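# Move wooden block from bench onto cart floor

## Task

Pick the wooden block up from the bench and lay it flat on the floor of the cart, at the cart's handle end next to the profiles. The drop flap must stay open, and anything already done at the start must still hold at the end. Finish with both grippers holding nothing and away from the cart, having released the block and backed off. The robot must not fall over or be left tilted, and at the end it must be in contact with nothing.

## Robot and tools

ROBOT. A Rainbow Robotics RB-Y1: a base with two drive wheels and two rear casters, a folding torso (the lower part, the leg, bends at ankle, knee and hip), two seven-joint arms with parallel grippers, and a head with pan and tilt. The base is 0.58 m wide, extends 0.10 m in front of the drive axle and 0.57 m behind it, and sweeps a 0.58 m radius when spinning in place. It cannot move sideways. Each wrist has a camera case jutting sideways that can strike things; with arms as at start the robot is up to 0.73 m wide.

FRAMES. All positions are in metres. The base frame sits on the floor midway between the drive wheels: x forward, y left, z up. The chest, left_hand and right_hand lines are given in it. A hand point lies between the finger pads, 0.03 m back from the tips; fingers point along the hand's -z and close along its x. Printed hand positions can be off, more so at long reach or under load. base_odometry is in the frame the base had at scene start; it only counts wheel rotation (slip shows as travel), heading in rad, positive = left, -3.142 to 3.142.

MOVE. One call = one action, plus optional "cameras" and "blocking". Allowed combinations: base and/or joints (with optional min_time_s, contact_limits); target alone or with min_time_s; contact_limits alone. No action just returns state and pictures.
- base: a velocity command, not a destination. {"x_m_s", "turn_rad_s", "for_s"}. x_m_s is forward speed in m/s, magnitude 0.005 to 0.4 or 0, negative drives backward. turn_rad_s is yaw rate in rad/s, magnitude 0.02 to 1.509 or 0, positive turns left. for_s is how long it is sent, 0.1 to 5 s. Omitted speeds are 0. Acceleration is 0.4 m/s² (turns 0.5 rad/s²), so the base coasts up to 1 s (turn 3.1 s) after for_s. If |x_m_s| + 0.27·|turn_rad_s| exceeds 0.4 both get scaled down. Both together give a curved path.
- joints: one object keyed by joint name, each value an absolute target (rad; grippers in m of opening 0 to 0.1). Torso: torso_squat_rad 0..1.2 (bigger lowers the chest), torso_shift_rad -0.3..0.6 (positive pushes hips forward), torso_pitch_rad -0.2..1.4 (positive leans forward), torso_yaw_rad -1.5..1.5 (positive left; raise both arms outward ≥0.2 rad first). Combined torso limits: squat+shift ≤1.52; squat−shift+pitch ≤1.57; shift+0.5·pitch−0.4·squat ≤0.7; shift+0.3·pitch−0.5·squat ≤0.39. Arms: shoulder_pitch ±2.356 (negative swings forward/up), left_shoulder_roll 0..3.141 and right_shoulder_roll -3.141..0 (away from the body), shoulder_yaw ±2.094, elbow -2.617..0.01 (negative bends), forearm_roll ±3.141, wrist_pitch -1.57..1.919, hand_roll ±2.705. Head: head_pan_rad ±0.523 (positive left), head_tilt_rad -0.35..1.57 (positive looks down).
- target: moves one hand to an absolute pose in the base frame: side "left" or "right", x, y, z in metres (-3 to 3), quat_wxyz as four numbers w,x,y,z in the style the hand lines print. It is solved once into joint angles, so the hand follows an arc; break long moves into short steps. Status: "reached" (within 10 mm and 2°), "short" with the remaining error, or "refused" with a reason.
- min_time_s: 0.1 to 8 s, the minimum duration of arm, head and torso motions in this action.
- contact_limits: {"left_gripper_m", "right_gripper_m"} motor current in mA, 200 to 672.5, persists until changed, starts at 672.5; lower means softer grip.
- cameras: list of head_camera, left_wrist_camera, right_wrist_camera or "all"; [] for none. blocking: true (default) waits until everything rests; false returns in about 0.5 s.

OTHER TOOLS. wait(seconds 0..10, cameras) lets time pass and returns state. stop(cameras) brakes everything still moving. zoom_image(camera, region [x0,y0,x1,y1] in pixels, at most 504 by 504) enlarges part of the latest image. read_manual gives licence text. finished_scene(scene) ends the scene; call nothing after it.

RESULTS. "move" reads done or the worst status. Per-motion words: done, moving, off_target (rested away from target, maybe still pushing), stopped, not_followed (collision check withheld an arm), contact_stop (torso hit something or lifted too much), time_out, limit_stop_at_<name> (built-in limit or body guard), torque_fault, limit_stop_at_motor_heat. A contact_stop or time_out halts the whole torso or arm group. A refused call or an unplanned stop cancels the rest of that reply's calls. on_its_own lists what the robot did unasked. lidar_m: 12 distances, 30° sectors, first straight ahead then counter-clockwise, seen at 0.23 m height, "-" for nothing. motor_effort: wheel load in %, bracket = peak; above about 30 at rest suggests pushing. wheel_motors_off is 1 while wheels are cut out. Joint torques, external torques, wrist force/torque (uncalibrated, offsets up to 16 N) and motor temperatures are also shown.

CAUTIONS. To grasp, command an opening at least 0.005 m narrower than the object. Never let the arms strike or squeeze each other, fingers and cameras included. Contact torque at a joint's limit freezes everything for 10 s; motors at 80 °C lock an arm for 30-60 s, so avoid long stretched or loaded holds. The base keeps pushing into furniture and may slide, turn or tip; a stalled wheel cuts the motors for 2 s. Heavy loads held far forward, or hard stops while driving forward, can tip the robot. Place the block gently, do not drop it from height, then open, withdraw and leave the robot upright, clear of everything.

Each tool is called after "Request:" as name(argument=value, ...) on one line, values as JSON.

## Session

Request:
move(cameras=["all"])

Scene clock: 0.00 s.
Joint torques (N m): no reading
External joint torques (N m): no reading
Motor temperatures (°C): left_arm=[31 28 32 36 35 33 38] | right_arm=[34 31 32 30 36 36 34]
Wrist force (N): no reading
Wrist torque (N m): no reading
Wrist force, peak (N): no reading
base_odometry: x=+0.000 y=+0.000 heading=+0.000
lidar_m: 0.65 0.68 1.56 4.82 1.63 1.14 1.08 1.13 1.47 3.50 0.97 0.70
base_status: not commanded
joint_positions: torso_squat_rad=+0.350 torso_shift_rad=+0.000 torso_pitch_rad=+0.000 torso_yaw_rad=+0.000 left_shoulder_pitch_rad=+0.049 left_shoulder_roll_rad=+0.015 left_shoulder_yaw_rad=+0.041 left_elbow_rad=-0.149 left_forearm_roll_rad=+0.010 left_wrist_pitch_rad=-0.019 left_hand_roll_rad=+0.045 left_gripper_m=+0.099 right_shoulder_pitch_rad=-0.033 right_shoulder_roll_rad=-0.038 right_shoulder_yaw_rad=+0.024 right_elbow_rad=-0.125 right_forearm_roll_rad=-0.047 right_wrist_pitch_rad=+0.032 right_hand_roll_rad=-0.022 right_gripper_m=+0.099 head_pan_rad=+0.000 head_tilt_rad=+0.400
joint_status: not commanded
wheel_motors_off: 0
motor_effort: left_wheel=+0 right_wheel=+0
chest: x=-0.2280 y=+0.0001 z=+1.2475 quat_wxyz=(+1.000, +0.000, +0.000, +0.000) (m; base frame)
left_hand: x=-0.1861 y=+0.2354 z=+0.5638 quat_wxyz=(+0.997, +0.009, -0.062, +0.055) (m; base frame)
right_hand: x=-0.1506 y=-0.2464 z=+0.5666 quat_wxyz=(+0.998, -0.015, -0.063, -0.016) (m; base frame)
pictures: head_camera, left_wrist_camera, right_wrist_camera

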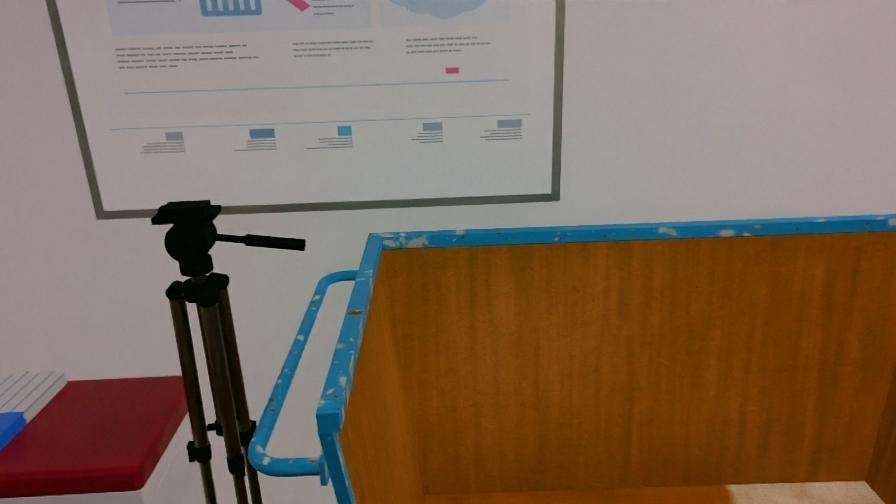

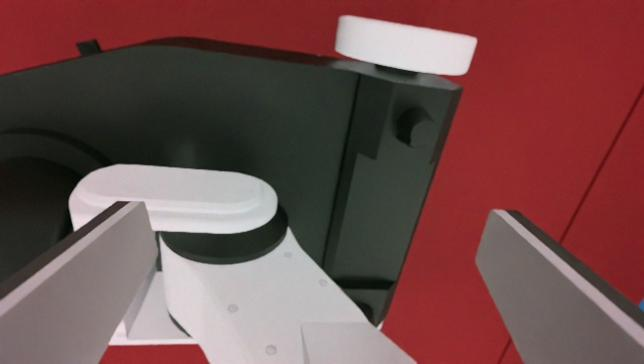

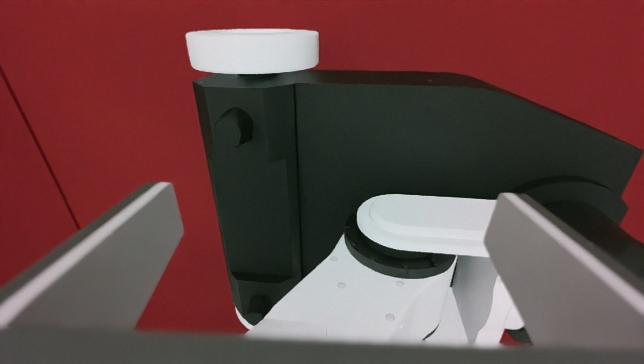

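Request:
move(joints={"head_tilt_rad": 0.8, "head_pan_rad": -0.2}, cameras=["head_camera"])

Request:
move(joints={"head_tilt_rad": 0.8, "head_pan_rad": 0.5}, cameras=["head_camera"])

Request:
move(joints={"head_tilt_rad": 0.6, "head_pan_rad": -0.52}, cameras=["head_camera"])

Scene clock: 2.73 s.
Joint torques (N m): left_arm=[-1.08 0.11 0.9 0.09 -0.09 -0.62 -0.1] | right_arm=[-2.31 -1.02 -0.62 0.01 0 -0.28 -0.02]
External joint torques (N m): left_arm=[-0.45 -0.55 0.86 0.07 -0.09 -0.27 -0.1] | right_arm=[-0.05 0.47 -0.57 0.32 -0.04 0.01 -0.02]
Wrist force (N): left_arm=[-0.5 1.2 -7.5] | right_arm=[-1.3 1.2 -5.0]
Wrist torque (N m): left_arm=[-0.31 0.07 0.10] | right_arm=[-0.11 0.01 -0.11]
Wrist force, peak (N): left_arm=[-0.2 1.9 -8.4] | right_arm=[-2.1 1.2 -5.4]
move: done
base_odometry: x=+0.000 y=+0.000 heading=+0.000
lidar_m: 0.65 0.68 1.56 4.83 1.62 1.14 1.07 1.12 1.47 3.51 0.99 0.70
base_status: not commanded
joint_positions: torso_squat_rad=+0.350 torso_shift_rad=+0.000 torso_pitch_rad=+0.000 torso_yaw_rad=+0.000 left_shoulder_pitch_rad=+0.049 left_shoulder_roll_rad=+0.015 left_shoulder_yaw_rad=+0.041 left_elbow_rad=-0.149 left_forearm_roll_rad=+0.010 left_wrist_pitch_rad=-0.019 left_hand_roll_rad=+0.045 left_gripper_m=+0.099 right_shoulder_pitch_rad=-0.033 right_shoulder_roll_rad=-0.038 right_shoulder_yaw_rad=+0.024 right_elbow_rad=-0.125 right_forearm_roll_rad=-0.047 right_wrist_pitch_rad=+0.032 right_hand_roll_rad=-0.022 right_gripper_m=+0.099 head_pan_rad=-0.200 head_tilt_rad=+0.800
joint_status: all done
wheel_motors_off: 0
motor_effort: left_wheel=+1(1) right_wheel=-1(2)
chest: x=-0.2280 y=+0.0001 z=+1.2475 quat_wxyz=(+1.000, +0.000, +0.000, +0.000) (m; base frame)
left_hand: x=-0.1861 y=+0.2354 z=+0.5638 quat_wxyz=(+0.997, +0.009, -0.062, +0.055) (m; base frame)
right_hand: x=-0.1506 y=-0.2464 z=+0.5666 quat_wxyz=(+0.998, -0.015, -0.063, -0.016) (m; base frame)
pictures: head_camera
camera_calibration:
head_camera: T_world_to_cam=[[-0.202917, -0.978699, -0.0311787, 0.00247167], [-0.657704, 0.159815, -0.736128, 0.981684], [0.725431, -0.128866, -0.676124, 1.0733], [0, 0, 0, 1]] pos_world=[-0.132445, -0.0161566, 1.44841]

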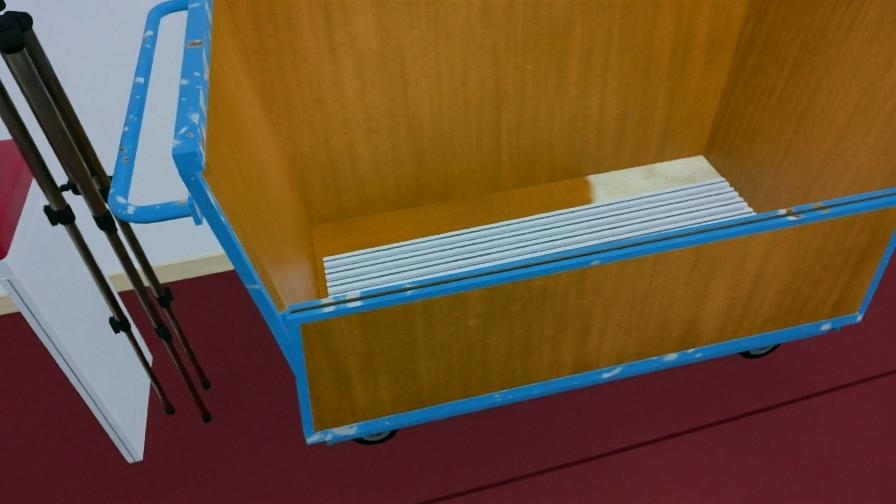

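Scene clock: 3.87 s.
Joint torques (N m): left_arm=[-0.73 -0.25 1.08 0.03 0.01 -0.65 0] | right_arm=[-2.39 -1.04 -0.75 0 -0.11 -0.24 -0.07]
External joint torques (N m): left_arm=[-0.1 -0.92 1.04 0.01 0.01 -0.29 0.01] | right_arm=[-0.14 0.45 -0.7 0.31 -0.14 0.05 -0.08]
Wrist force (N): left_arm=[0.5 1.6 -7.6] | right_arm=[-1.6 1.3 -5.0]
Wrist torque (N m): left_arm=[-0.34 0.16 0.08] | right_arm=[-0.16 -0.05 -0.08]
Wrist force, peak (N): left_arm=[0.0 1.7 -8.5] | right_arm=[-1.6 1.5 -5.6]
move: done
base_odometry: x=+0.000 y=+0.000 heading=+0.000
lidar_m: 0.65 0.67 1.56 4.84 1.63 1.13 1.07 1.13 1.46 3.52 0.99 0.69
base_status: not commanded
joint_positions: torso_squat_rad=+0.350 torso_shift_rad=+0.000 torso_pitch_rad=+0.000 torso_yaw_rad=+0.000 left_shoulder_pitch_rad=+0.049 left_shoulder_roll_rad=+0.015 left_shoulder_yaw_rad=+0.041 left_elbow_rad=-0.149 left_forearm_roll_rad=+0.010 left_wrist_pitch_rad=-0.019 left_hand_roll_rad=+0.045 left_gripper_m=+0.099 right_shoulder_pitch_rad=-0.033 right_shoulder_roll_rad=-0.038 right_shoulder_yaw_rad=+0.024 right_elbow_rad=-0.125 right_forearm_roll_rad=-0.047 right_wrist_pitch_rad=+0.032 right_hand_roll_rad=-0.022 right_gripper_m=+0.099 head_pan_rad=+0.500 head_tilt_rad=+0.800
joint_status: all done
wheel_motors_off: 0
motor_effort: left_wheel=+1(1) right_wheel=-1(2)
chest: x=-0.2280 y=+0.0001 z=+1.2475 quat_wxyz=(+1.000, +0.000, +0.000, +0.000) (m; base frame)
left_hand: x=-0.1861 y=+0.2354 z=+0.5638 quat_wxyz=(+0.997, +0.009, -0.062, +0.055) (m; base frame)
right_hand: x=-0.1506 y=-0.2464 z=+0.5666 quat_wxyz=(+0.998, -0.015, -0.063, -0.016) (m; base frame)
pictures: head_camera
camera_calibration:
head_camera: T_world_to_cam=[[0.475248, -0.8793, -0.0311603, 0.14215], [-0.606086, -0.301497, -0.736043, 0.992227], [0.637808, 0.368689, -0.676217, 1.05536], [0, 0, 0, 1]] pos_world=[-0.1393, 0.0350451, 1.44841]

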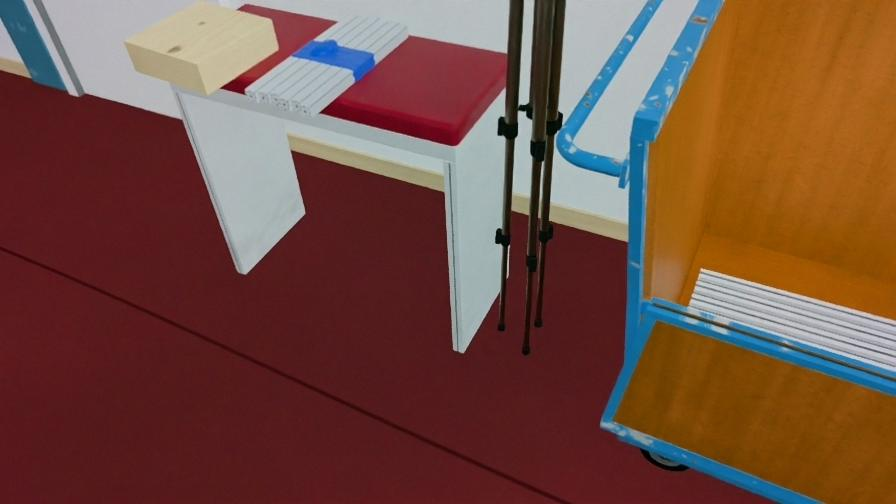

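Scene clock: 5.20 s.
Joint torques (N m): left_arm=[-0.96 -0.53 0.68 0.22 -0.11 -0.62 0.01] | right_arm=[-2.33 -0.74 -0.45 0.18 -0.18 -0.29 -0.1]
External joint torques (N m): left_arm=[-0.33 -1.19 0.63 0.2 -0.11 -0.26 0.02] | right_arm=[-0.08 0.75 -0.4 0.49 -0.22 0 -0.1]
Wrist force (N): left_arm=[-0.2 2.0 -7.5] | right_arm=[-1.7 1.3 -4.5]
Wrist torque (N m): left_arm=[-0.39 0.08 0.07] | right_arm=[-0.14 -0.08 -0.09]
Wrist force, peak (N): left_arm=[0.3 1.8 -8.5] | right_arm=[-2.0 1.0 -5.6]
move: done
base_odometry: x=+0.000 y=+0.000 heading=+0.000
lidar_m: 0.65 0.68 1.55 4.83 1.62 1.14 1.06 1.11 1.48 3.52 0.97 0.69
base_status: not commanded
joint_positions: torso_squat_rad=+0.350 torso_shift_rad=+0.000 torso_pitch_rad=+0.000 torso_yaw_rad=+0.000 left_shoulder_pitch_rad=+0.049 left_shoulder_roll_rad=+0.015 left_shoulder_yaw_rad=+0.041 left_elbow_rad=-0.149 left_forearm_roll_rad=+0.010 left_wrist_pitch_rad=-0.019 left_hand_roll_rad=+0.045 left_gripper_m=+0.099 right_shoulder_pitch_rad=-0.033 right_shoulder_roll_rad=-0.038 right_shoulder_yaw_rad=+0.024 right_elbow_rad=-0.125 right_forearm_roll_rad=-0.047 right_wrist_pitch_rad=+0.032 right_hand_roll_rad=-0.022 right_gripper_m=+0.099 head_pan_rad=-0.520 head_tilt_rad=+0.600
joint_status: all done
wheel_motors_off: 0
motor_effort: left_wheel=+0(1) right_wheel=-1(2)
chest: x=-0.2280 y=+0.0001 z=+1.2475 quat_wxyz=(+1.000, +0.000, +0.000, +0.000) (m; base frame)
left_hand: x=-0.1861 y=+0.2354 z=+0.5638 quat_wxyz=(+0.997, +0.009, -0.062, +0.055) (m; base frame)
right_hand: x=-0.1506 y=-0.2464 z=+0.5666 quat_wxyz=(+0.998, -0.015, -0.063, -0.016) (m; base frame)
pictures: head_camera
camera_calibration:
head_camera: T_world_to_cam=[[-0.495067, -0.868285, -0.0314512, -0.0573267], [-0.435413, 0.279258, -0.855821, 1.20073], [0.75188, -0.409995, -0.516314, 0.847427], [0, 0, 0, 1]] pos_world=[-0.142731, -0.0376481, 1.46335]

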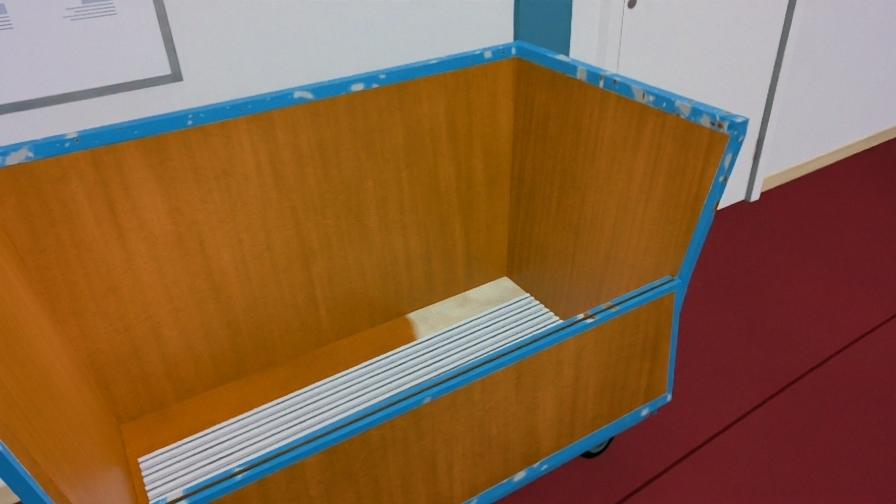

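Request:
move(joints={"head_tilt_rad": 0.75, "head_pan_rad": 0.52}, cameras=["head_camera"])

Request:
zoom_image(camera="head_camera", region=[80, 0, 484, 240])

Request:
move(joints={"head_tilt_rad": 0.75, "head_pan_rad": -0.1}, cameras=["head_camera"])

Request:
zoom_image(camera="head_camera", region=[200, 150, 600, 390])

Scene clock: 28.53 s.
Joint torques (N m): left_arm=[-0.93 -0.31 0.86 -0.02 -0.08 -0.65 0] | right_arm=[-2.25 -0.87 -0.64 -0.09 -0.16 -0.33 -0.04]
External joint torques (N m): left_arm=[-0.31 -0.97 0.82 -0.03 -0.08 -0.3 0.01] | right_arm=[0 0.62 -0.59 0.22 -0.2 -0.04 -0.05]
Wrist force (N): left_arm=[-0.9 1.4 -7.0] | right_arm=[-1.8 0.6 -4.9]
Wrist torque (N m): left_arm=[-0.34 0.04 0.11] | right_arm=[-0.03 -0.09 -0.09]
Wrist force, peak (N): left_arm=[0.0 1.5 -8.4] | right_arm=[-1.8 1.2 -5.5]
move: done
base_odometry: x=+0.000 y=+0.000 heading=+0.000
lidar_m: 0.65 0.69 1.57 4.84 1.63 1.14 1.08 1.12 1.47 3.53 0.98 0.69
base_status: not commanded
joint_positions: torso_squat_rad=+0.350 torso_shift_rad=+0.000 torso_pitch_rad=+0.000 torso_yaw_rad=+0.000 left_shoulder_pitch_rad=+0.049 left_shoulder_roll_rad=+0.015 left_shoulder_yaw_rad=+0.041 left_elbow_rad=-0.149 left_forearm_roll_rad=+0.010 left_wrist_pitch_rad=-0.019 left_hand_roll_rad=+0.045 left_gripper_m=+0.099 right_shoulder_pitch_rad=-0.033 right_shoulder_roll_rad=-0.038 right_shoulder_yaw_rad=+0.024 right_elbow_rad=-0.125 right_forearm_roll_rad=-0.047 right_wrist_pitch_rad=+0.032 right_hand_roll_rad=-0.022 right_gripper_m=+0.099 head_pan_rad=+0.520 head_tilt_rad=+0.750
joint_status: all done
wheel_motors_off: 0
motor_effort: left_wheel=+1(1) right_wheel=-1(2)
chest: x=-0.2280 y=+0.0001 z=+1.2475 quat_wxyz=(+1.000, +0.000, +0.000, +0.000) (m; base frame)
left_hand: x=-0.1861 y=+0.2354 z=+0.5638 quat_wxyz=(+0.997, +0.009, -0.062, +0.055) (m; base frame)
right_hand: x=-0.1506 y=-0.2464 z=+0.5666 quat_wxyz=(+0.998, -0.015, -0.063, -0.016) (m; base frame)
pictures: head_camera
camera_calibration:
head_camera: T_world_to_cam=[[0.494164, -0.868803, -0.0313495, 0.146307], [-0.567216, -0.294878, -0.768969, 1.04794], [0.658838, 0.397779, -0.638517, 1.00513], [0, 0, 0, 1]] pos_world=[-0.140114, 0.0363042, 1.45221]

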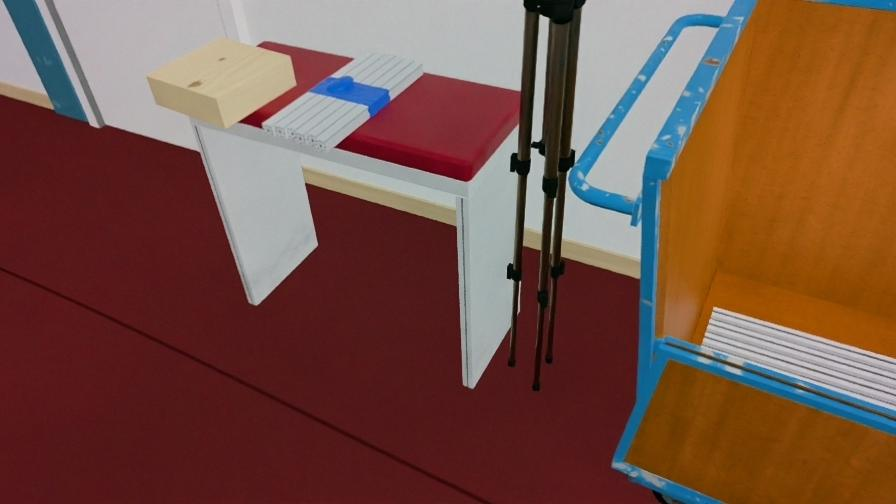

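Scaled by 1.248 from the camera's 896x504 image, which has a finer 1280x720 frame.

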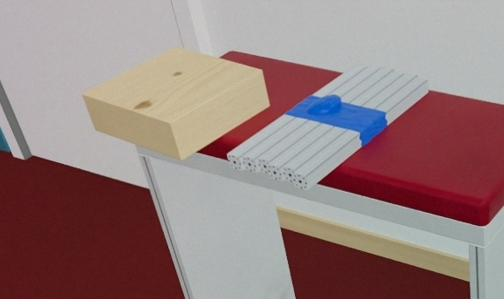

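Scene clock: 29.60 s.
Joint torques (N m): left_arm=[-0.9 0 0.62 0.09 -0.12 -0.69 0] | right_arm=[-2.63 -0.77 -0.2 0.12 -0.02 -0.17 0.06]
External joint torques (N m): left_arm=[-0.28 -0.66 0.58 0.08 -0.12 -0.33 0] | right_arm=[-0.37 0.72 -0.15 0.43 -0.06 0.12 0.06]
Wrist force (N): left_arm=[-0.2 0.6 -7.2] | right_arm=[-1.6 0.8 -4.6]
Wrist torque (N m): left_arm=[-0.23 0.08 0.11] | right_arm=[-0.06 -0.04 -0.07]
Wrist force, peak (N): left_arm=[-0.4 1.4 -8.4] | right_arm=[-2.3 1.5 -5.3]
move: done
base_odometry: x=+0.000 y=+0.000 heading=+0.000
lidar_m: 0.65 0.67 1.56 4.83 1.63 1.13 1.07 1.12 1.47 3.52 0.98 0.68
base_status: not commanded
joint_positions: torso_squat_rad=+0.350 torso_shift_rad=+0.000 torso_pitch_rad=+0.000 torso_yaw_rad=+0.000 left_shoulder_pitch_rad=+0.049 left_shoulder_roll_rad=+0.015 left_shoulder_yaw_rad=+0.041 left_elbow_rad=-0.149 left_forearm_roll_rad=+0.010 left_wrist_pitch_rad=-0.019 left_hand_roll_rad=+0.045 left_gripper_m=+0.099 right_shoulder_pitch_rad=-0.033 right_shoulder_roll_rad=-0.038 right_shoulder_yaw_rad=+0.024 right_elbow_rad=-0.125 right_forearm_roll_rad=-0.047 right_wrist_pitch_rad=+0.032 right_hand_roll_rad=-0.022 right_gripper_m=+0.099 head_pan_rad=-0.100 head_tilt_rad=+0.750
joint_status: all done
wheel_motors_off: 0
motor_effort: left_wheel=+0(1) right_wheel=+0(2)
chest: x=-0.2280 y=+0.0001 z=+1.2475 quat_wxyz=(+1.000, +0.000, +0.000, +0.000) (m; base frame)
left_hand: x=-0.1861 y=+0.2354 z=+0.5638 quat_wxyz=(+0.997, +0.009, -0.062, +0.055) (m; base frame)
right_hand: x=-0.1506 y=-0.2464 z=+0.5666 quat_wxyz=(+0.998, -0.015, -0.063, -0.016) (m; base frame)
pictures: head_camera
camera_calibration:
head_camera: T_world_to_cam=[[-0.102628, -0.994227, -0.0313101, 0.0233775], [-0.63294, 0.0895521, -0.769004, 1.0344], [0.767369, -0.0591042, -0.638476, 1.02748], [0, 0, 0, 1]] pos_world=[-0.13135, -0.0086612, 1.45221]

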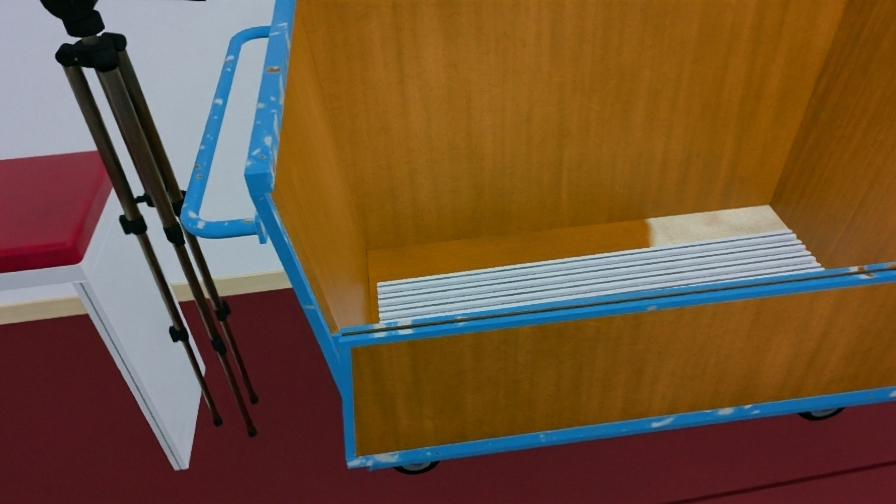

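Scaled by 1.260 from the camera's 896x504 image, which has a finer 1280x720 frame.

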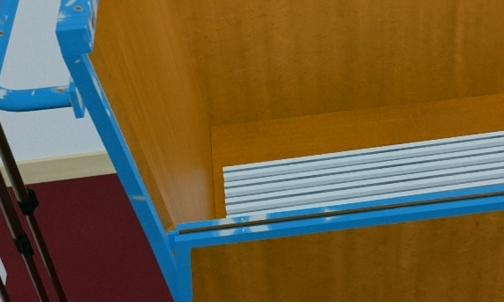

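Request:
zoom_image(camera="head_camera", region=[330, 230, 450, 350])

Request:
move(base={"x_m_s": 0.2, "for_s": 1.5}, joints={"head_tilt_rad": 0.9, "head_pan_rad": -0.1}, cameras=["head_camera"])

Scaled by 4.200 from the camera's 896x504 image, which has a finer 1280x720 frame.

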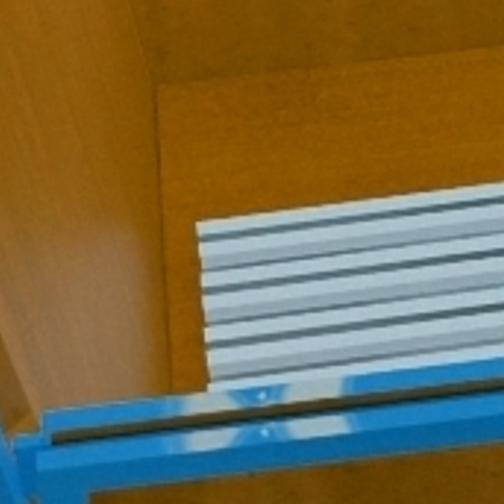

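Scene clock: 41.43 s.
Joint torques (N m): left_arm=[-0.54 -0.16 0.76 0.01 -0.13 -0.68 -0.03] | right_arm=[-2.05 -0.91 -0.76 -0.01 -0.17 -0.18 -0.02]
External joint torques (N m): left_arm=[0.09 -0.83 0.72 -0.01 -0.14 -0.32 -0.02] | right_arm=[0.2 0.58 -0.71 0.29 -0.2 0.11 -0.03]
Wrist force (N): left_arm=[0.4 1.5 -7.3] | right_arm=[-1.6 1.2 -4.7]
Wrist torque (N m): left_arm=[-0.28 0.18 0.08] | right_arm=[-0.11 -0.07 -0.10]
Wrist force, peak (N): left_arm=[-0.5 0.9 -8.5] | right_arm=[-2.4 0.7 -5.4]
move: done
base_odometry: x=+0.300 y=+0.000 heading=+0.000
lidar_m: 0.36 0.37 0.81 3.85 2.08 1.46 1.38 1.43 1.88 4.50 0.54 0.38
base_status: done (sent for 1.5 of 1.5 s)
joint_positions: torso_squat_rad=+0.350 torso_shift_rad=+0.000 torso_pitch_rad=+0.000 torso_yaw_rad=+0.000 left_shoulder_pitch_rad=+0.049 left_shoulder_roll_rad=+0.015 left_shoulder_yaw_rad=+0.041 left_elbow_rad=-0.149 left_forearm_roll_rad=+0.010 left_wrist_pitch_rad=-0.019 left_hand_roll_rad=+0.045 left_gripper_m=+0.099 right_shoulder_pitch_rad=-0.033 right_shoulder_roll_rad=-0.038 right_shoulder_yaw_rad=+0.024 right_elbow_rad=-0.125 right_forearm_roll_rad=-0.047 right_wrist_pitch_rad=+0.032 right_hand_roll_rad=-0.022 right_gripper_m=+0.099 head_pan_rad=-0.100 head_tilt_rad=+0.900
joint_status: all done
wheel_motors_off: 0
motor_effort: left_wheel=-1(55) right_wheel=+1(27)
chest: x=-0.2280 y=+0.0001 z=+1.2475 quat_wxyz=(+1.000, +0.000, +0.000, +0.000) (m; base frame)
left_hand: x=-0.1861 y=+0.2354 z=+0.5638 quat_wxyz=(+0.997, +0.009, -0.062, +0.055) (m; base frame)
right_hand: x=-0.1505 y=-0.2464 z=+0.5666 quat_wxyz=(+0.998, -0.015, -0.063, -0.016) (m; base frame)
pictures: head_camera
camera_calibration:
head_camera: T_world_to_cam=[[-0.107227, -0.993765, -0.0305678, 0.021353], [-0.740209, 0.100319, -0.664851, 0.861579], [0.663772, -0.0486635, -0.74635, 1.16222], [0, 0, 0, 1]] pos_world=[-0.131409, -0.00865536, 1.44089]

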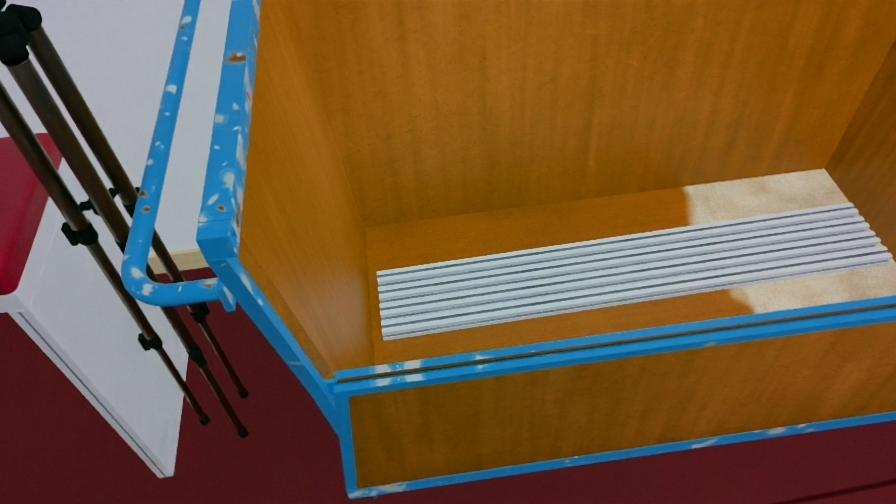

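Request:
move(joints={"head_tilt_rad": 0.75, "head_pan_rad": 0.52}, cameras=["head_camera"])

Request:
zoom_image(camera="head_camera", region=[0, 0, 300, 180])

Scene clock: 64.43 s.
Joint torques (N m): left_arm=[-0.78 -0.34 0.84 -0.09 -0.1 -0.71 -0.13] | right_arm=[-2.2 -0.87 -0.76 0.09 -0.16 -0.14 0.02]
External joint torques (N m): left_arm=[-0.15 -1 0.8 -0.11 -0.1 -0.36 -0.13] | right_arm=[0.05 0.62 -0.71 0.4 -0.2 0.15 0.02]
Wrist force (N): left_arm=[0.5 1.1 -7.5] | right_arm=[-1.9 1.5 -4.7]
Wrist torque (N m): left_arm=[-0.26 0.17 0.08] | right_arm=[-0.14 -0.09 -0.07]
Wrist force, peak (N): left_arm=[-0.7 1.2 -8.6] | right_arm=[-1.6 0.7 -5.6]
move: done
base_odometry: x=+0.300 y=+0.000 heading=+0.000
lidar_m: 0.34 0.36 0.81 3.86 2.09 1.45 1.37 1.44 1.88 4.50 0.53 0.37
base_status: not commanded
joint_positions: torso_squat_rad=+0.350 torso_shift_rad=+0.000 torso_pitch_rad=+0.000 torso_yaw_rad=+0.000 left_shoulder_pitch_rad=+0.049 left_shoulder_roll_rad=+0.015 left_shoulder_yaw_rad=+0.041 left_elbow_rad=-0.149 left_forearm_roll_rad=+0.010 left_wrist_pitch_rad=-0.019 left_hand_roll_rad=+0.045 left_gripper_m=+0.099 right_shoulder_pitch_rad=-0.033 right_shoulder_roll_rad=-0.038 right_shoulder_yaw_rad=+0.024 right_elbow_rad=-0.125 right_forearm_roll_rad=-0.047 right_wrist_pitch_rad=+0.032 right_hand_roll_rad=-0.022 right_gripper_m=+0.099 head_pan_rad=+0.520 head_tilt_rad=+0.750
joint_status: all done
wheel_motors_off: 0
motor_effort: left_wheel=+0(1) right_wheel=+1(2)
chest: x=-0.2280 y=+0.0001 z=+1.2475 quat_wxyz=(+1.000, +0.000, +0.000, +0.000) (m; base frame)
left_hand: x=-0.1861 y=+0.2354 z=+0.5638 quat_wxyz=(+0.997, +0.009, -0.062, +0.055) (m; base frame)
right_hand: x=-0.1505 y=-0.2464 z=+0.5666 quat_wxyz=(+0.998, -0.015, -0.063, -0.016) (m; base frame)
pictures: head_camera
camera_calibration:
head_camera: T_world_to_cam=[[0.49413, -0.868821, -0.0313873, 0.146308], [-0.567293, -0.294862, -0.768918, 1.04791], [0.658797, 0.397752, -0.638577, 1.00515], [0, 0, 0, 1]] pos_world=[-0.140014, 0.0363043, 1.45221]

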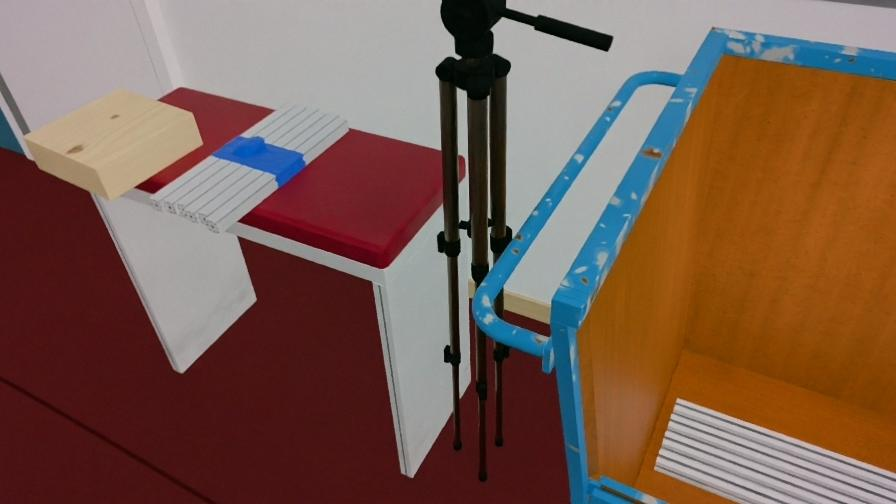

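Scaled by 1.680 from the camera's 896x504 image, which has a finer 1280x720 frame.

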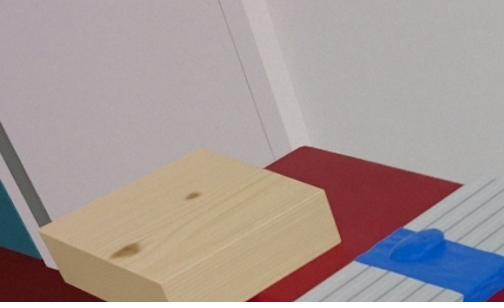

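Request:
move(base={"x_m_s": 0.1, "for_s": 1.0}, joints={"head_tilt_rad": 0.9, "head_pan_rad": 0.0, "torso_pitch_rad": 0.5, "torso_squat_rad": 0.3}, cameras=["head_camera"])

Scene clock: 72.07 s.
Joint torques (N m): left_arm=[10.95 -0.2 1.11 5.49 -0.09 0.48 0.02] | right_arm=[11.79 -0.74 -0.88 5.24 -0.31 0.56 -0.05]
External joint torques (N m): left_arm=[-1.71 -1 0.95 0.3 -0.09 -0.15 0] | right_arm=[0.83 0.44 -0.66 0.63 -0.23 -0.08 -0.03]
Wrist force (N): left_arm=[3.2 1.0 -7.0] | right_arm=[1.6 1.2 -4.6]
Wrist torque (N m): left_arm=[-0.27 0.32 0.05] | right_arm=[-0.10 0.14 -0.08]
Wrist force, peak (N): left_arm=[3.0 0.8 -8.0] | right_arm=[-2.3 1.4 -5.4]
move: done
base_odometry: x=+0.400 y=+0.000 heading=+0.000
lidar_m: 0.25 0.26 0.73 3.53 2.22 1.57 1.48 1.54 2.01 4.80 0.38 0.27
base_status: done (sent for 1 of 1 s)
joint_positions: torso_squat_rad=+0.300 torso_shift_rad=+0.000 torso_pitch_rad=+0.500 torso_yaw_rad=+0.000 left_shoulder_pitch_rad=+0.049 left_shoulder_roll_rad=+0.015 left_shoulder_yaw_rad=+0.041 left_elbow_rad=-0.149 left_forearm_roll_rad=+0.010 left_wrist_pitch_rad=-0.019 left_hand_roll_rad=+0.045 left_gripper_m=+0.099 right_shoulder_pitch_rad=-0.033 right_shoulder_roll_rad=-0.038 right_shoulder_yaw_rad=+0.024 right_elbow_rad=-0.125 right_forearm_roll_rad=-0.047 right_wrist_pitch_rad=+0.032 right_hand_roll_rad=-0.022 right_gripper_m=+0.099 head_pan_rad=+0.000 head_tilt_rad=+0.900
joint_status: all done
wheel_motors_off: 0
motor_effort: left_wheel=-1(27) right_wheel=+0(27)
chest: x=-0.0796 y=+0.0001 z=+1.2208 quat_wxyz=(+0.969, +0.000, +0.247, +0.000) (m; base frame)
left_hand: x=-0.3707 y=+0.2354 z=+0.6008 quat_wxyz=(+0.981, +0.022, +0.187, +0.051) (m; base frame)
right_hand: x=-0.3380 y=-0.2464 z=+0.5861 quat_wxyz=(+0.982, -0.019, +0.186, -0.012) (m; base frame)
pictures: head_camera
camera_calibration:
head_camera: T_world_to_cam=[[-0.0213604, -0.999502, -0.0232455, 0.0321893], [-0.973871, 0.0260595, -0.225603, 0.398893], [0.226097, 0.0178192, -0.973942, 1.28677], [0, 0, 0, 1]] pos_world=[0.0982235, -0.00115083, 1.34398]

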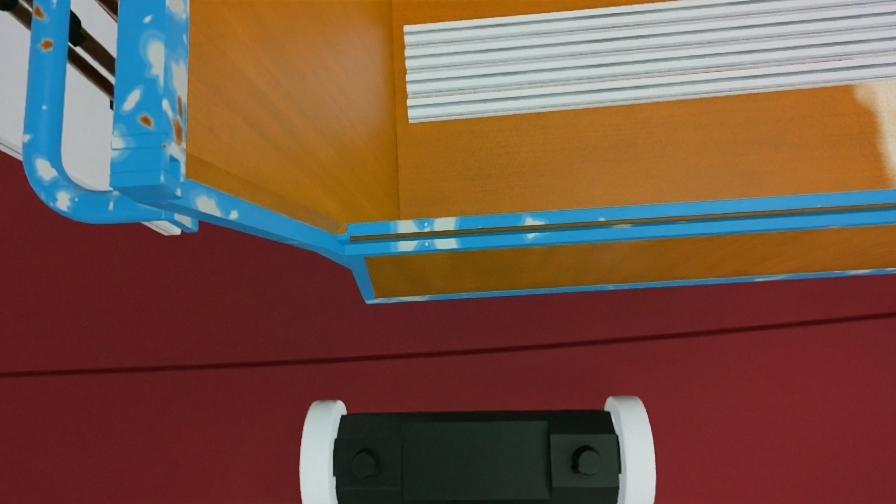

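Request:
move(base={"x_m_s": -0.25, "for_s": 1.8}, joints={"head_tilt_rad": 0.6, "head_pan_rad": 0.3, "torso_pitch_rad": 0.0, "torso_squat_rad": 0.3})

Request:
move(base={"turn_rad_s": 0.6, "for_s": 2.618})

Request:
move(base={"x_m_s": 0.3, "for_s": 4.0})

Request:
move(base={"turn_rad_s": -0.6, "for_s": 2.618}, cameras=["head_camera"])

Scene clock: 132.07 s.
Joint torques (N m): left_arm=[-0.95 -0.29 0.63 0.03 -0.13 -0.61 -0.08] | right_arm=[-2.04 -1.09 -0.4 -0.11 -0.17 -0.14 0.04]
External joint torques (N m): left_arm=[-0.31 -0.95 0.58 0.02 -0.14 -0.26 -0.07] | right_arm=[0.22 0.4 -0.35 0.2 -0.2 0.15 0.04]
Wrist force (N): left_arm=[0.0 1.0 -7.5] | right_arm=[-2.0 1.4 -4.6]
Wrist torque (N m): left_arm=[-0.26 0.10 0.14] | right_arm=[-0.13 -0.09 -0.09]
Wrist force, peak (N): left_arm=[3.0 1.5 -8.2] | right_arm=[-1.4 0.9 -5.7]
move: done
base_odometry: x=-0.050 y=+0.000 heading=+0.002
lidar_m: 0.70 1.06 1.58 4.98 1.53 1.08 1.03 1.07 1.40 3.38 1.04 0.74
base_status: done (sent for 1.8 of 1.8 s)
joint_positions: torso_squat_rad=+0.300 torso_shift_rad=+0.000 torso_pitch_rad=+0.000 torso_yaw_rad=+0.000 left_shoulder_pitch_rad=+0.049 left_shoulder_roll_rad=+0.015 left_shoulder_yaw_rad=+0.041 left_elbow_rad=-0.149 left_forearm_roll_rad=+0.010 left_wrist_pitch_rad=-0.019 left_hand_roll_rad=+0.045 left_gripper_m=+0.099 right_shoulder_pitch_rad=-0.033 right_shoulder_roll_rad=-0.038 right_shoulder_yaw_rad=+0.024 right_elbow_rad=-0.125 right_forearm_roll_rad=-0.047 right_wrist_pitch_rad=+0.032 right_hand_roll_rad=-0.022 right_gripper_m=+0.099 head_pan_rad=+0.300 head_tilt_rad=+0.600
joint_status: all done
wheel_motors_off: 0
motor_effort: left_wheel=+25(47) right_wheel=-25(40)
chest: x=-0.2281 y=+0.0001 z=+1.2587 quat_wxyz=(+1.000, +0.000, +0.000, +0.000) (m; base frame)
left_hand: x=-0.1862 y=+0.2354 z=+0.5750 quat_wxyz=(+0.997, +0.009, -0.062, +0.055) (m; base frame)
right_hand: x=-0.1505 y=-0.2464 z=+0.5778 quat_wxyz=(+0.998, -0.015, -0.063, -0.016) (m; base frame)
pictures: none

Scene clock: 136.23 s.
Joint torques (N m): left_arm=[-0.96 -0.29 0.93 -0.04 -0.09 -0.65 -0.06] | right_arm=[-2.44 -0.74 -0.81 -0.18 -0.13 -0.15 -0.11]
External joint torques (N m): left_arm=[-0.33 -0.96 0.89 -0.06 -0.09 -0.3 -0.06] | right_arm=[-0.18 0.75 -0.76 0.13 -0.17 0.14 -0.11]
Wrist force (N): left_arm=[-0.1 1.2 -7.5] | right_arm=[-1.6 1.0 -4.6]
Wrist torque (N m): left_arm=[-0.30 0.12 0.11] | right_arm=[-0.09 -0.04 -0.10]
Wrist force, peak (N): left_arm=[0.3 1.1 -8.3] | right_arm=[-2.1 1.2 -5.3]
move: done
base_odometry: x=-0.050 y=+0.000 heading=+1.582
lidar_m: 4.60 1.48 1.07 1.02 1.05 1.40 3.57 1.04 0.75 0.72 1.07 1.59
base_status: done (sent for 2.63 of 2.63 s)
joint_positions: torso_squat_rad=+0.300 torso_shift_rad=+0.000 torso_pitch_rad=+0.000 torso_yaw_rad=+0.000 left_shoulder_pitch_rad=+0.049 left_shoulder_roll_rad=+0.015 left_shoulder_yaw_rad=+0.041 left_elbow_rad=-0.149 left_forearm_roll_rad=+0.010 left_wrist_pitch_rad=-0.019 left_hand_roll_rad=+0.045 left_gripper_m=+0.099 right_shoulder_pitch_rad=-0.033 right_shoulder_roll_rad=-0.038 right_shoulder_yaw_rad=+0.024 right_elbow_rad=-0.125 right_forearm_roll_rad=-0.047 right_wrist_pitch_rad=+0.032 right_hand_roll_rad=-0.022 right_gripper_m=+0.099 head_pan_rad=+0.300 head_tilt_rad=+0.600
joint_status: not commanded
wheel_motors_off: 0
motor_effort: left_wheel=+8(46) right_wheel=+18(55)
chest: x=-0.2281 y=+0.0001 z=+1.2587 quat_wxyz=(+1.000, +0.000, +0.000, +0.000) (m; base frame)
left_hand: x=-0.1861 y=+0.2354 z=+0.5750 quat_wxyz=(+0.997, +0.009, -0.062, +0.055) (m; base frame)
right_hand: x=-0.1505 y=-0.2464 z=+0.5778 quat_wxyz=(+0.998, -0.015, -0.063, -0.016) (m; base frame)
pictures: none

Scene clock: 141.33 s.
Joint torques (N m): left_arm=[-0.32 -0.22 0.85 0.05 -0.01 -0.55 -0.03] | right_arm=[-2.03 -0.85 -0.51 0.29 -0.06 -0.22 0]
External joint torques (N m): left_arm=[0.3 -0.89 0.81 0.03 -0.01 -0.2 -0.02] | right_arm=[0.22 0.65 -0.46 0.6 -0.09 0.07 0]
Wrist force (N): left_arm=[0.6 1.5 -8.2] | right_arm=[-1.5 0.8 -5.0]
Wrist torque (N m): left_arm=[-0.30 0.22 0.09] | right_arm=[-0.06 -0.06 -0.06]
Wrist force, peak (N): left_arm=[-0.5 1.4 -8.3] | right_arm=[-2.0 1.3 -5.4]
move: done
base_odometry: x=-0.064 y=+1.200 heading=+1.583
lidar_m: 4.43 1.59 1.12 1.06 1.08 1.48 3.75 1.27 1.08 0.90 1.53 2.04
base_status: done (sent for 4 of 4 s)
joint_positions: torso_squat_rad=+0.300 torso_shift_rad=+0.000 torso_pitch_rad=+0.000 torso_yaw_rad=+0.000 left_shoulder_pitch_rad=+0.049 left_shoulder_roll_rad=+0.015 left_shoulder_yaw_rad=+0.041 left_elbow_rad=-0.149 left_forearm_roll_rad=+0.010 left_wrist_pitch_rad=-0.019 left_hand_roll_rad=+0.045 left_gripper_m=+0.099 right_shoulder_pitch_rad=-0.033 right_shoulder_roll_rad=-0.038 right_shoulder_yaw_rad=+0.024 right_elbow_rad=-0.125 right_forearm_roll_rad=-0.047 right_wrist_pitch_rad=+0.032 right_hand_roll_rad=-0.022 right_gripper_m=+0.099 head_pan_rad=+0.300 head_tilt_rad=+0.600
joint_status: not commanded
wheel_motors_off: 0
motor_effort: left_wheel=+18(47) right_wheel=-17(48)
chest: x=-0.2280 y=+0.0001 z=+1.2587 quat_wxyz=(+1.000, +0.000, +0.000, +0.000) (m; base frame)
left_hand: x=-0.1861 y=+0.2354 z=+0.5750 quat_wxyz=(+0.997, +0.009, -0.062, +0.055) (m; base frame)
right_hand: x=-0.1505 y=-0.2464 z=+0.5778 quat_wxyz=(+0.998, -0.015, -0.062, -0.016) (m; base frame)
pictures: none

Scene clock: 145.50 s.
Joint torques (N m): left_arm=[-0.66 -0.18 0.8 0.16 -0.09 -0.55 -0.02] | right_arm=[-2 -0.84 -0.75 0.1 -0.07 -0.27 0.12]
External joint torques (N m): left_arm=[-0.03 -0.84 0.76 0.14 -0.09 -0.2 -0.02] | right_arm=[0.25 0.65 -0.71 0.41 -0.11 0.03 0.11]
Wrist force (N): left_arm=[0.2 1.6 -7.3] | right_arm=[-1.4 1.1 -4.7]
Wrist torque (N m): left_arm=[-0.34 0.18 0.08] | right_arm=[-0.07 -0.03 -0.10]
Wrist force, peak (N): left_arm=[0.4 1.1 -8.8] | right_arm=[-2.1 1.1 -5.4]
move: done
base_odometry: x=-0.064 y=+1.200 heading=+0.004
lidar_m: 0.89 1.53 2.01 4.43 1.61 1.12 1.06 1.11 1.46 3.51 1.26 1.07
base_status: done (sent for 2.63 of 2.63 s)
joint_positions: torso_squat_rad=+0.300 torso_shift_rad=+0.000 torso_pitch_rad=+0.000 torso_yaw_rad=+0.000 left_shoulder_pitch_rad=+0.049 left_shoulder_roll_rad=+0.015 left_shoulder_yaw_rad=+0.041 left_elbow_rad=-0.149 left_forearm_roll_rad=+0.010 left_wrist_pitch_rad=-0.019 left_hand_roll_rad=+0.045 left_gripper_m=+0.099 right_shoulder_pitch_rad=-0.033 right_shoulder_roll_rad=-0.038 right_shoulder_yaw_rad=+0.024 right_elbow_rad=-0.125 right_forearm_roll_rad=-0.047 right_wrist_pitch_rad=+0.032 right_hand_roll_rad=-0.022 right_gripper_m=+0.099 head_pan_rad=+0.300 head_tilt_rad=+0.600
joint_status: not commanded
wheel_motors_off: 0
motor_effort: left_wheel=+22(49) right_wheel=+4(51)
chest: x=-0.2280 y=+0.0001 z=+1.2587 quat_wxyz=(+1.000, +0.000, +0.000, +0.000) (m; base frame)
left_hand: x=-0.1861 y=+0.2354 z=+0.5750 quat_wxyz=(+0.997, +0.009, -0.062, +0.055) (m; base frame)
right_hand: x=-0.1505 y=-0.2464 z=+0.5778 quat_wxyz=(+0.998, -0.015, -0.063, -0.016) (m; base frame)
pictures: head_camera
camera_calibration:
head_camera: T_world_to_cam=[[0.29709, -0.954329, -0.0315209, 0.106335], [-0.501361, -0.127813, -0.855746, 1.19666], [0.812635, 0.270037, -0.516435, 0.865861], [0, 0, 0, 1]] pos_world=[-0.135263, 0.0206121, 1.47455]

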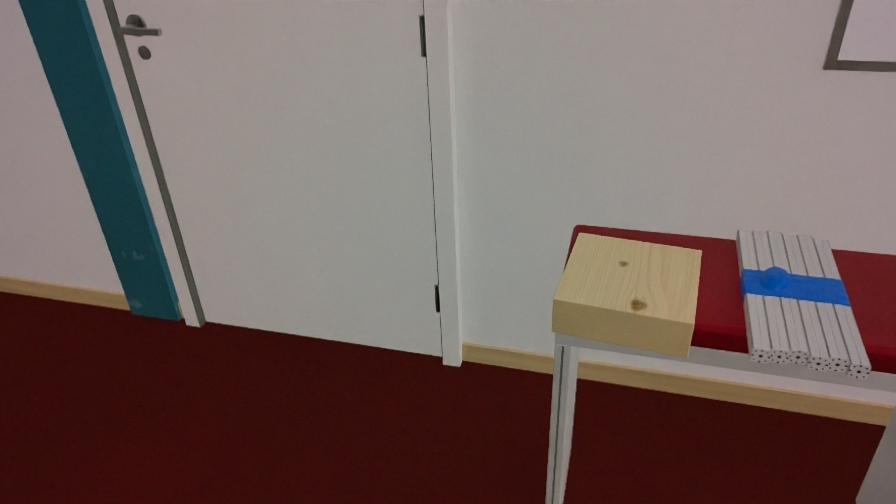

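Request:
zoom_image(camera="head_camera", region=[530, 210, 780, 390])

Scaled by 2.016 from the camera's 896x504 image, which has a finer 1280x720 frame.

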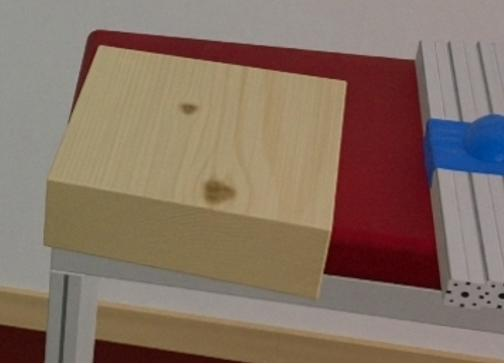

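Request:
move(base={"x_m_s": 0.2, "for_s": 1.75}, joints={"head_tilt_rad": 0.9, "head_pan_rad": 0.0, "torso_squat_rad": 0.0}, cameras=["head_camera"])

Request:
zoom_image(camera="head_camera", region=[300, 180, 700, 450])

Scene clock: 156.27 s.
Joint torques (N m): left_arm=[-0.38 -0.36 0.72 0.11 -0.1 -0.53 -0.07] | right_arm=[-2.04 -0.98 -1.04 0.37 -0.14 -0.21 -0.01]
External joint torques (N m): left_arm=[0.24 -1.02 0.68 0.09 -0.1 -0.17 -0.07] | right_arm=[0.21 0.52 -1 0.68 -0.18 0.08 -0.02]
Wrist force (N): left_arm=[0.2 0.9 -8.0] | right_arm=[-1.4 0.6 -5.1]
Wrist torque (N m): left_arm=[-0.27 0.15 0.10] | right_arm=[-0.04 -0.01 -0.09]
Wrist force, peak (N): left_arm=[0.2 1.3 -8.5] | right_arm=[-1.6 0.6 -5.8]
move: done
base_odometry: x=+0.289 y=+1.201 heading=+0.003
lidar_m: 0.57 0.54 1.54 3.74 2.12 1.50 1.41 1.47 1.94 1.58 0.81 0.80
base_status: done (sent for 1.77 of 1.77 s)
joint_positions: torso_squat_rad=+0.000 torso_shift_rad=+0.000 torso_pitch_rad=+0.000 torso_yaw_rad=+0.000 left_shoulder_pitch_rad=+0.049 left_shoulder_roll_rad=+0.015 left_shoulder_yaw_rad=+0.041 left_elbow_rad=-0.149 left_forearm_roll_rad=+0.010 left_wrist_pitch_rad=-0.019 left_hand_roll_rad=+0.045 left_gripper_m=+0.099 right_shoulder_pitch_rad=-0.033 right_shoulder_roll_rad=-0.038 right_shoulder_yaw_rad=+0.024 right_elbow_rad=-0.125 right_forearm_roll_rad=-0.047 right_wrist_pitch_rad=+0.032 right_hand_roll_rad=-0.022 right_gripper_m=+0.099 head_pan_rad=+0.000 head_tilt_rad=+0.900
joint_status: all done
wheel_motors_off: 0
motor_effort: left_wheel=-12(50) right_wheel=+14(46)
chest: x=-0.2280 y=+0.0001 z=+1.2899 quat_wxyz=(+1.000, +0.000, +0.000, +0.000) (m; base frame)
left_hand: x=-0.1861 y=+0.2354 z=+0.6063 quat_wxyz=(+0.997, +0.009, -0.062, +0.055) (m; base frame)
right_hand: x=-0.1505 y=-0.2464 z=+0.6091 quat_wxyz=(+0.998, -0.015, -0.062, -0.016) (m; base frame)
pictures: head_camera
camera_calibration:
head_camera: T_world_to_cam=[[-0.00752782, -0.999504, -0.0305758, 0.043117], [-0.74653, 0.0259608, -0.664845, 0.888471], [0.665309, 0.0178209, -0.746355, 1.19418], [0, 0, 0, 1]] pos_world=[-0.130904, -0.00125113, 1.48329]

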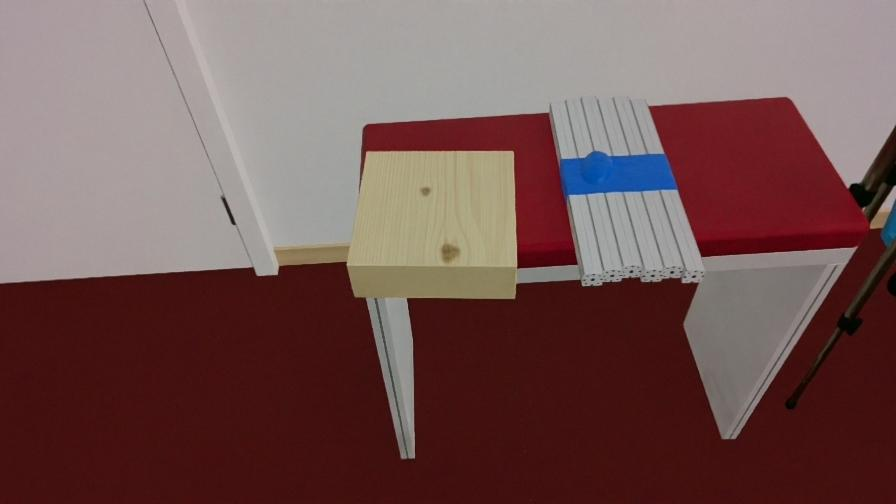

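Scaled by 1.260 from the camera's 896x504 image, which has a finer 1280x720 frame.

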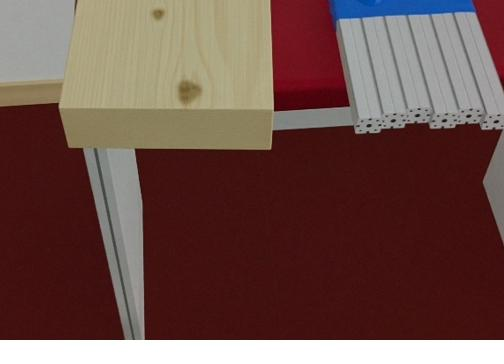

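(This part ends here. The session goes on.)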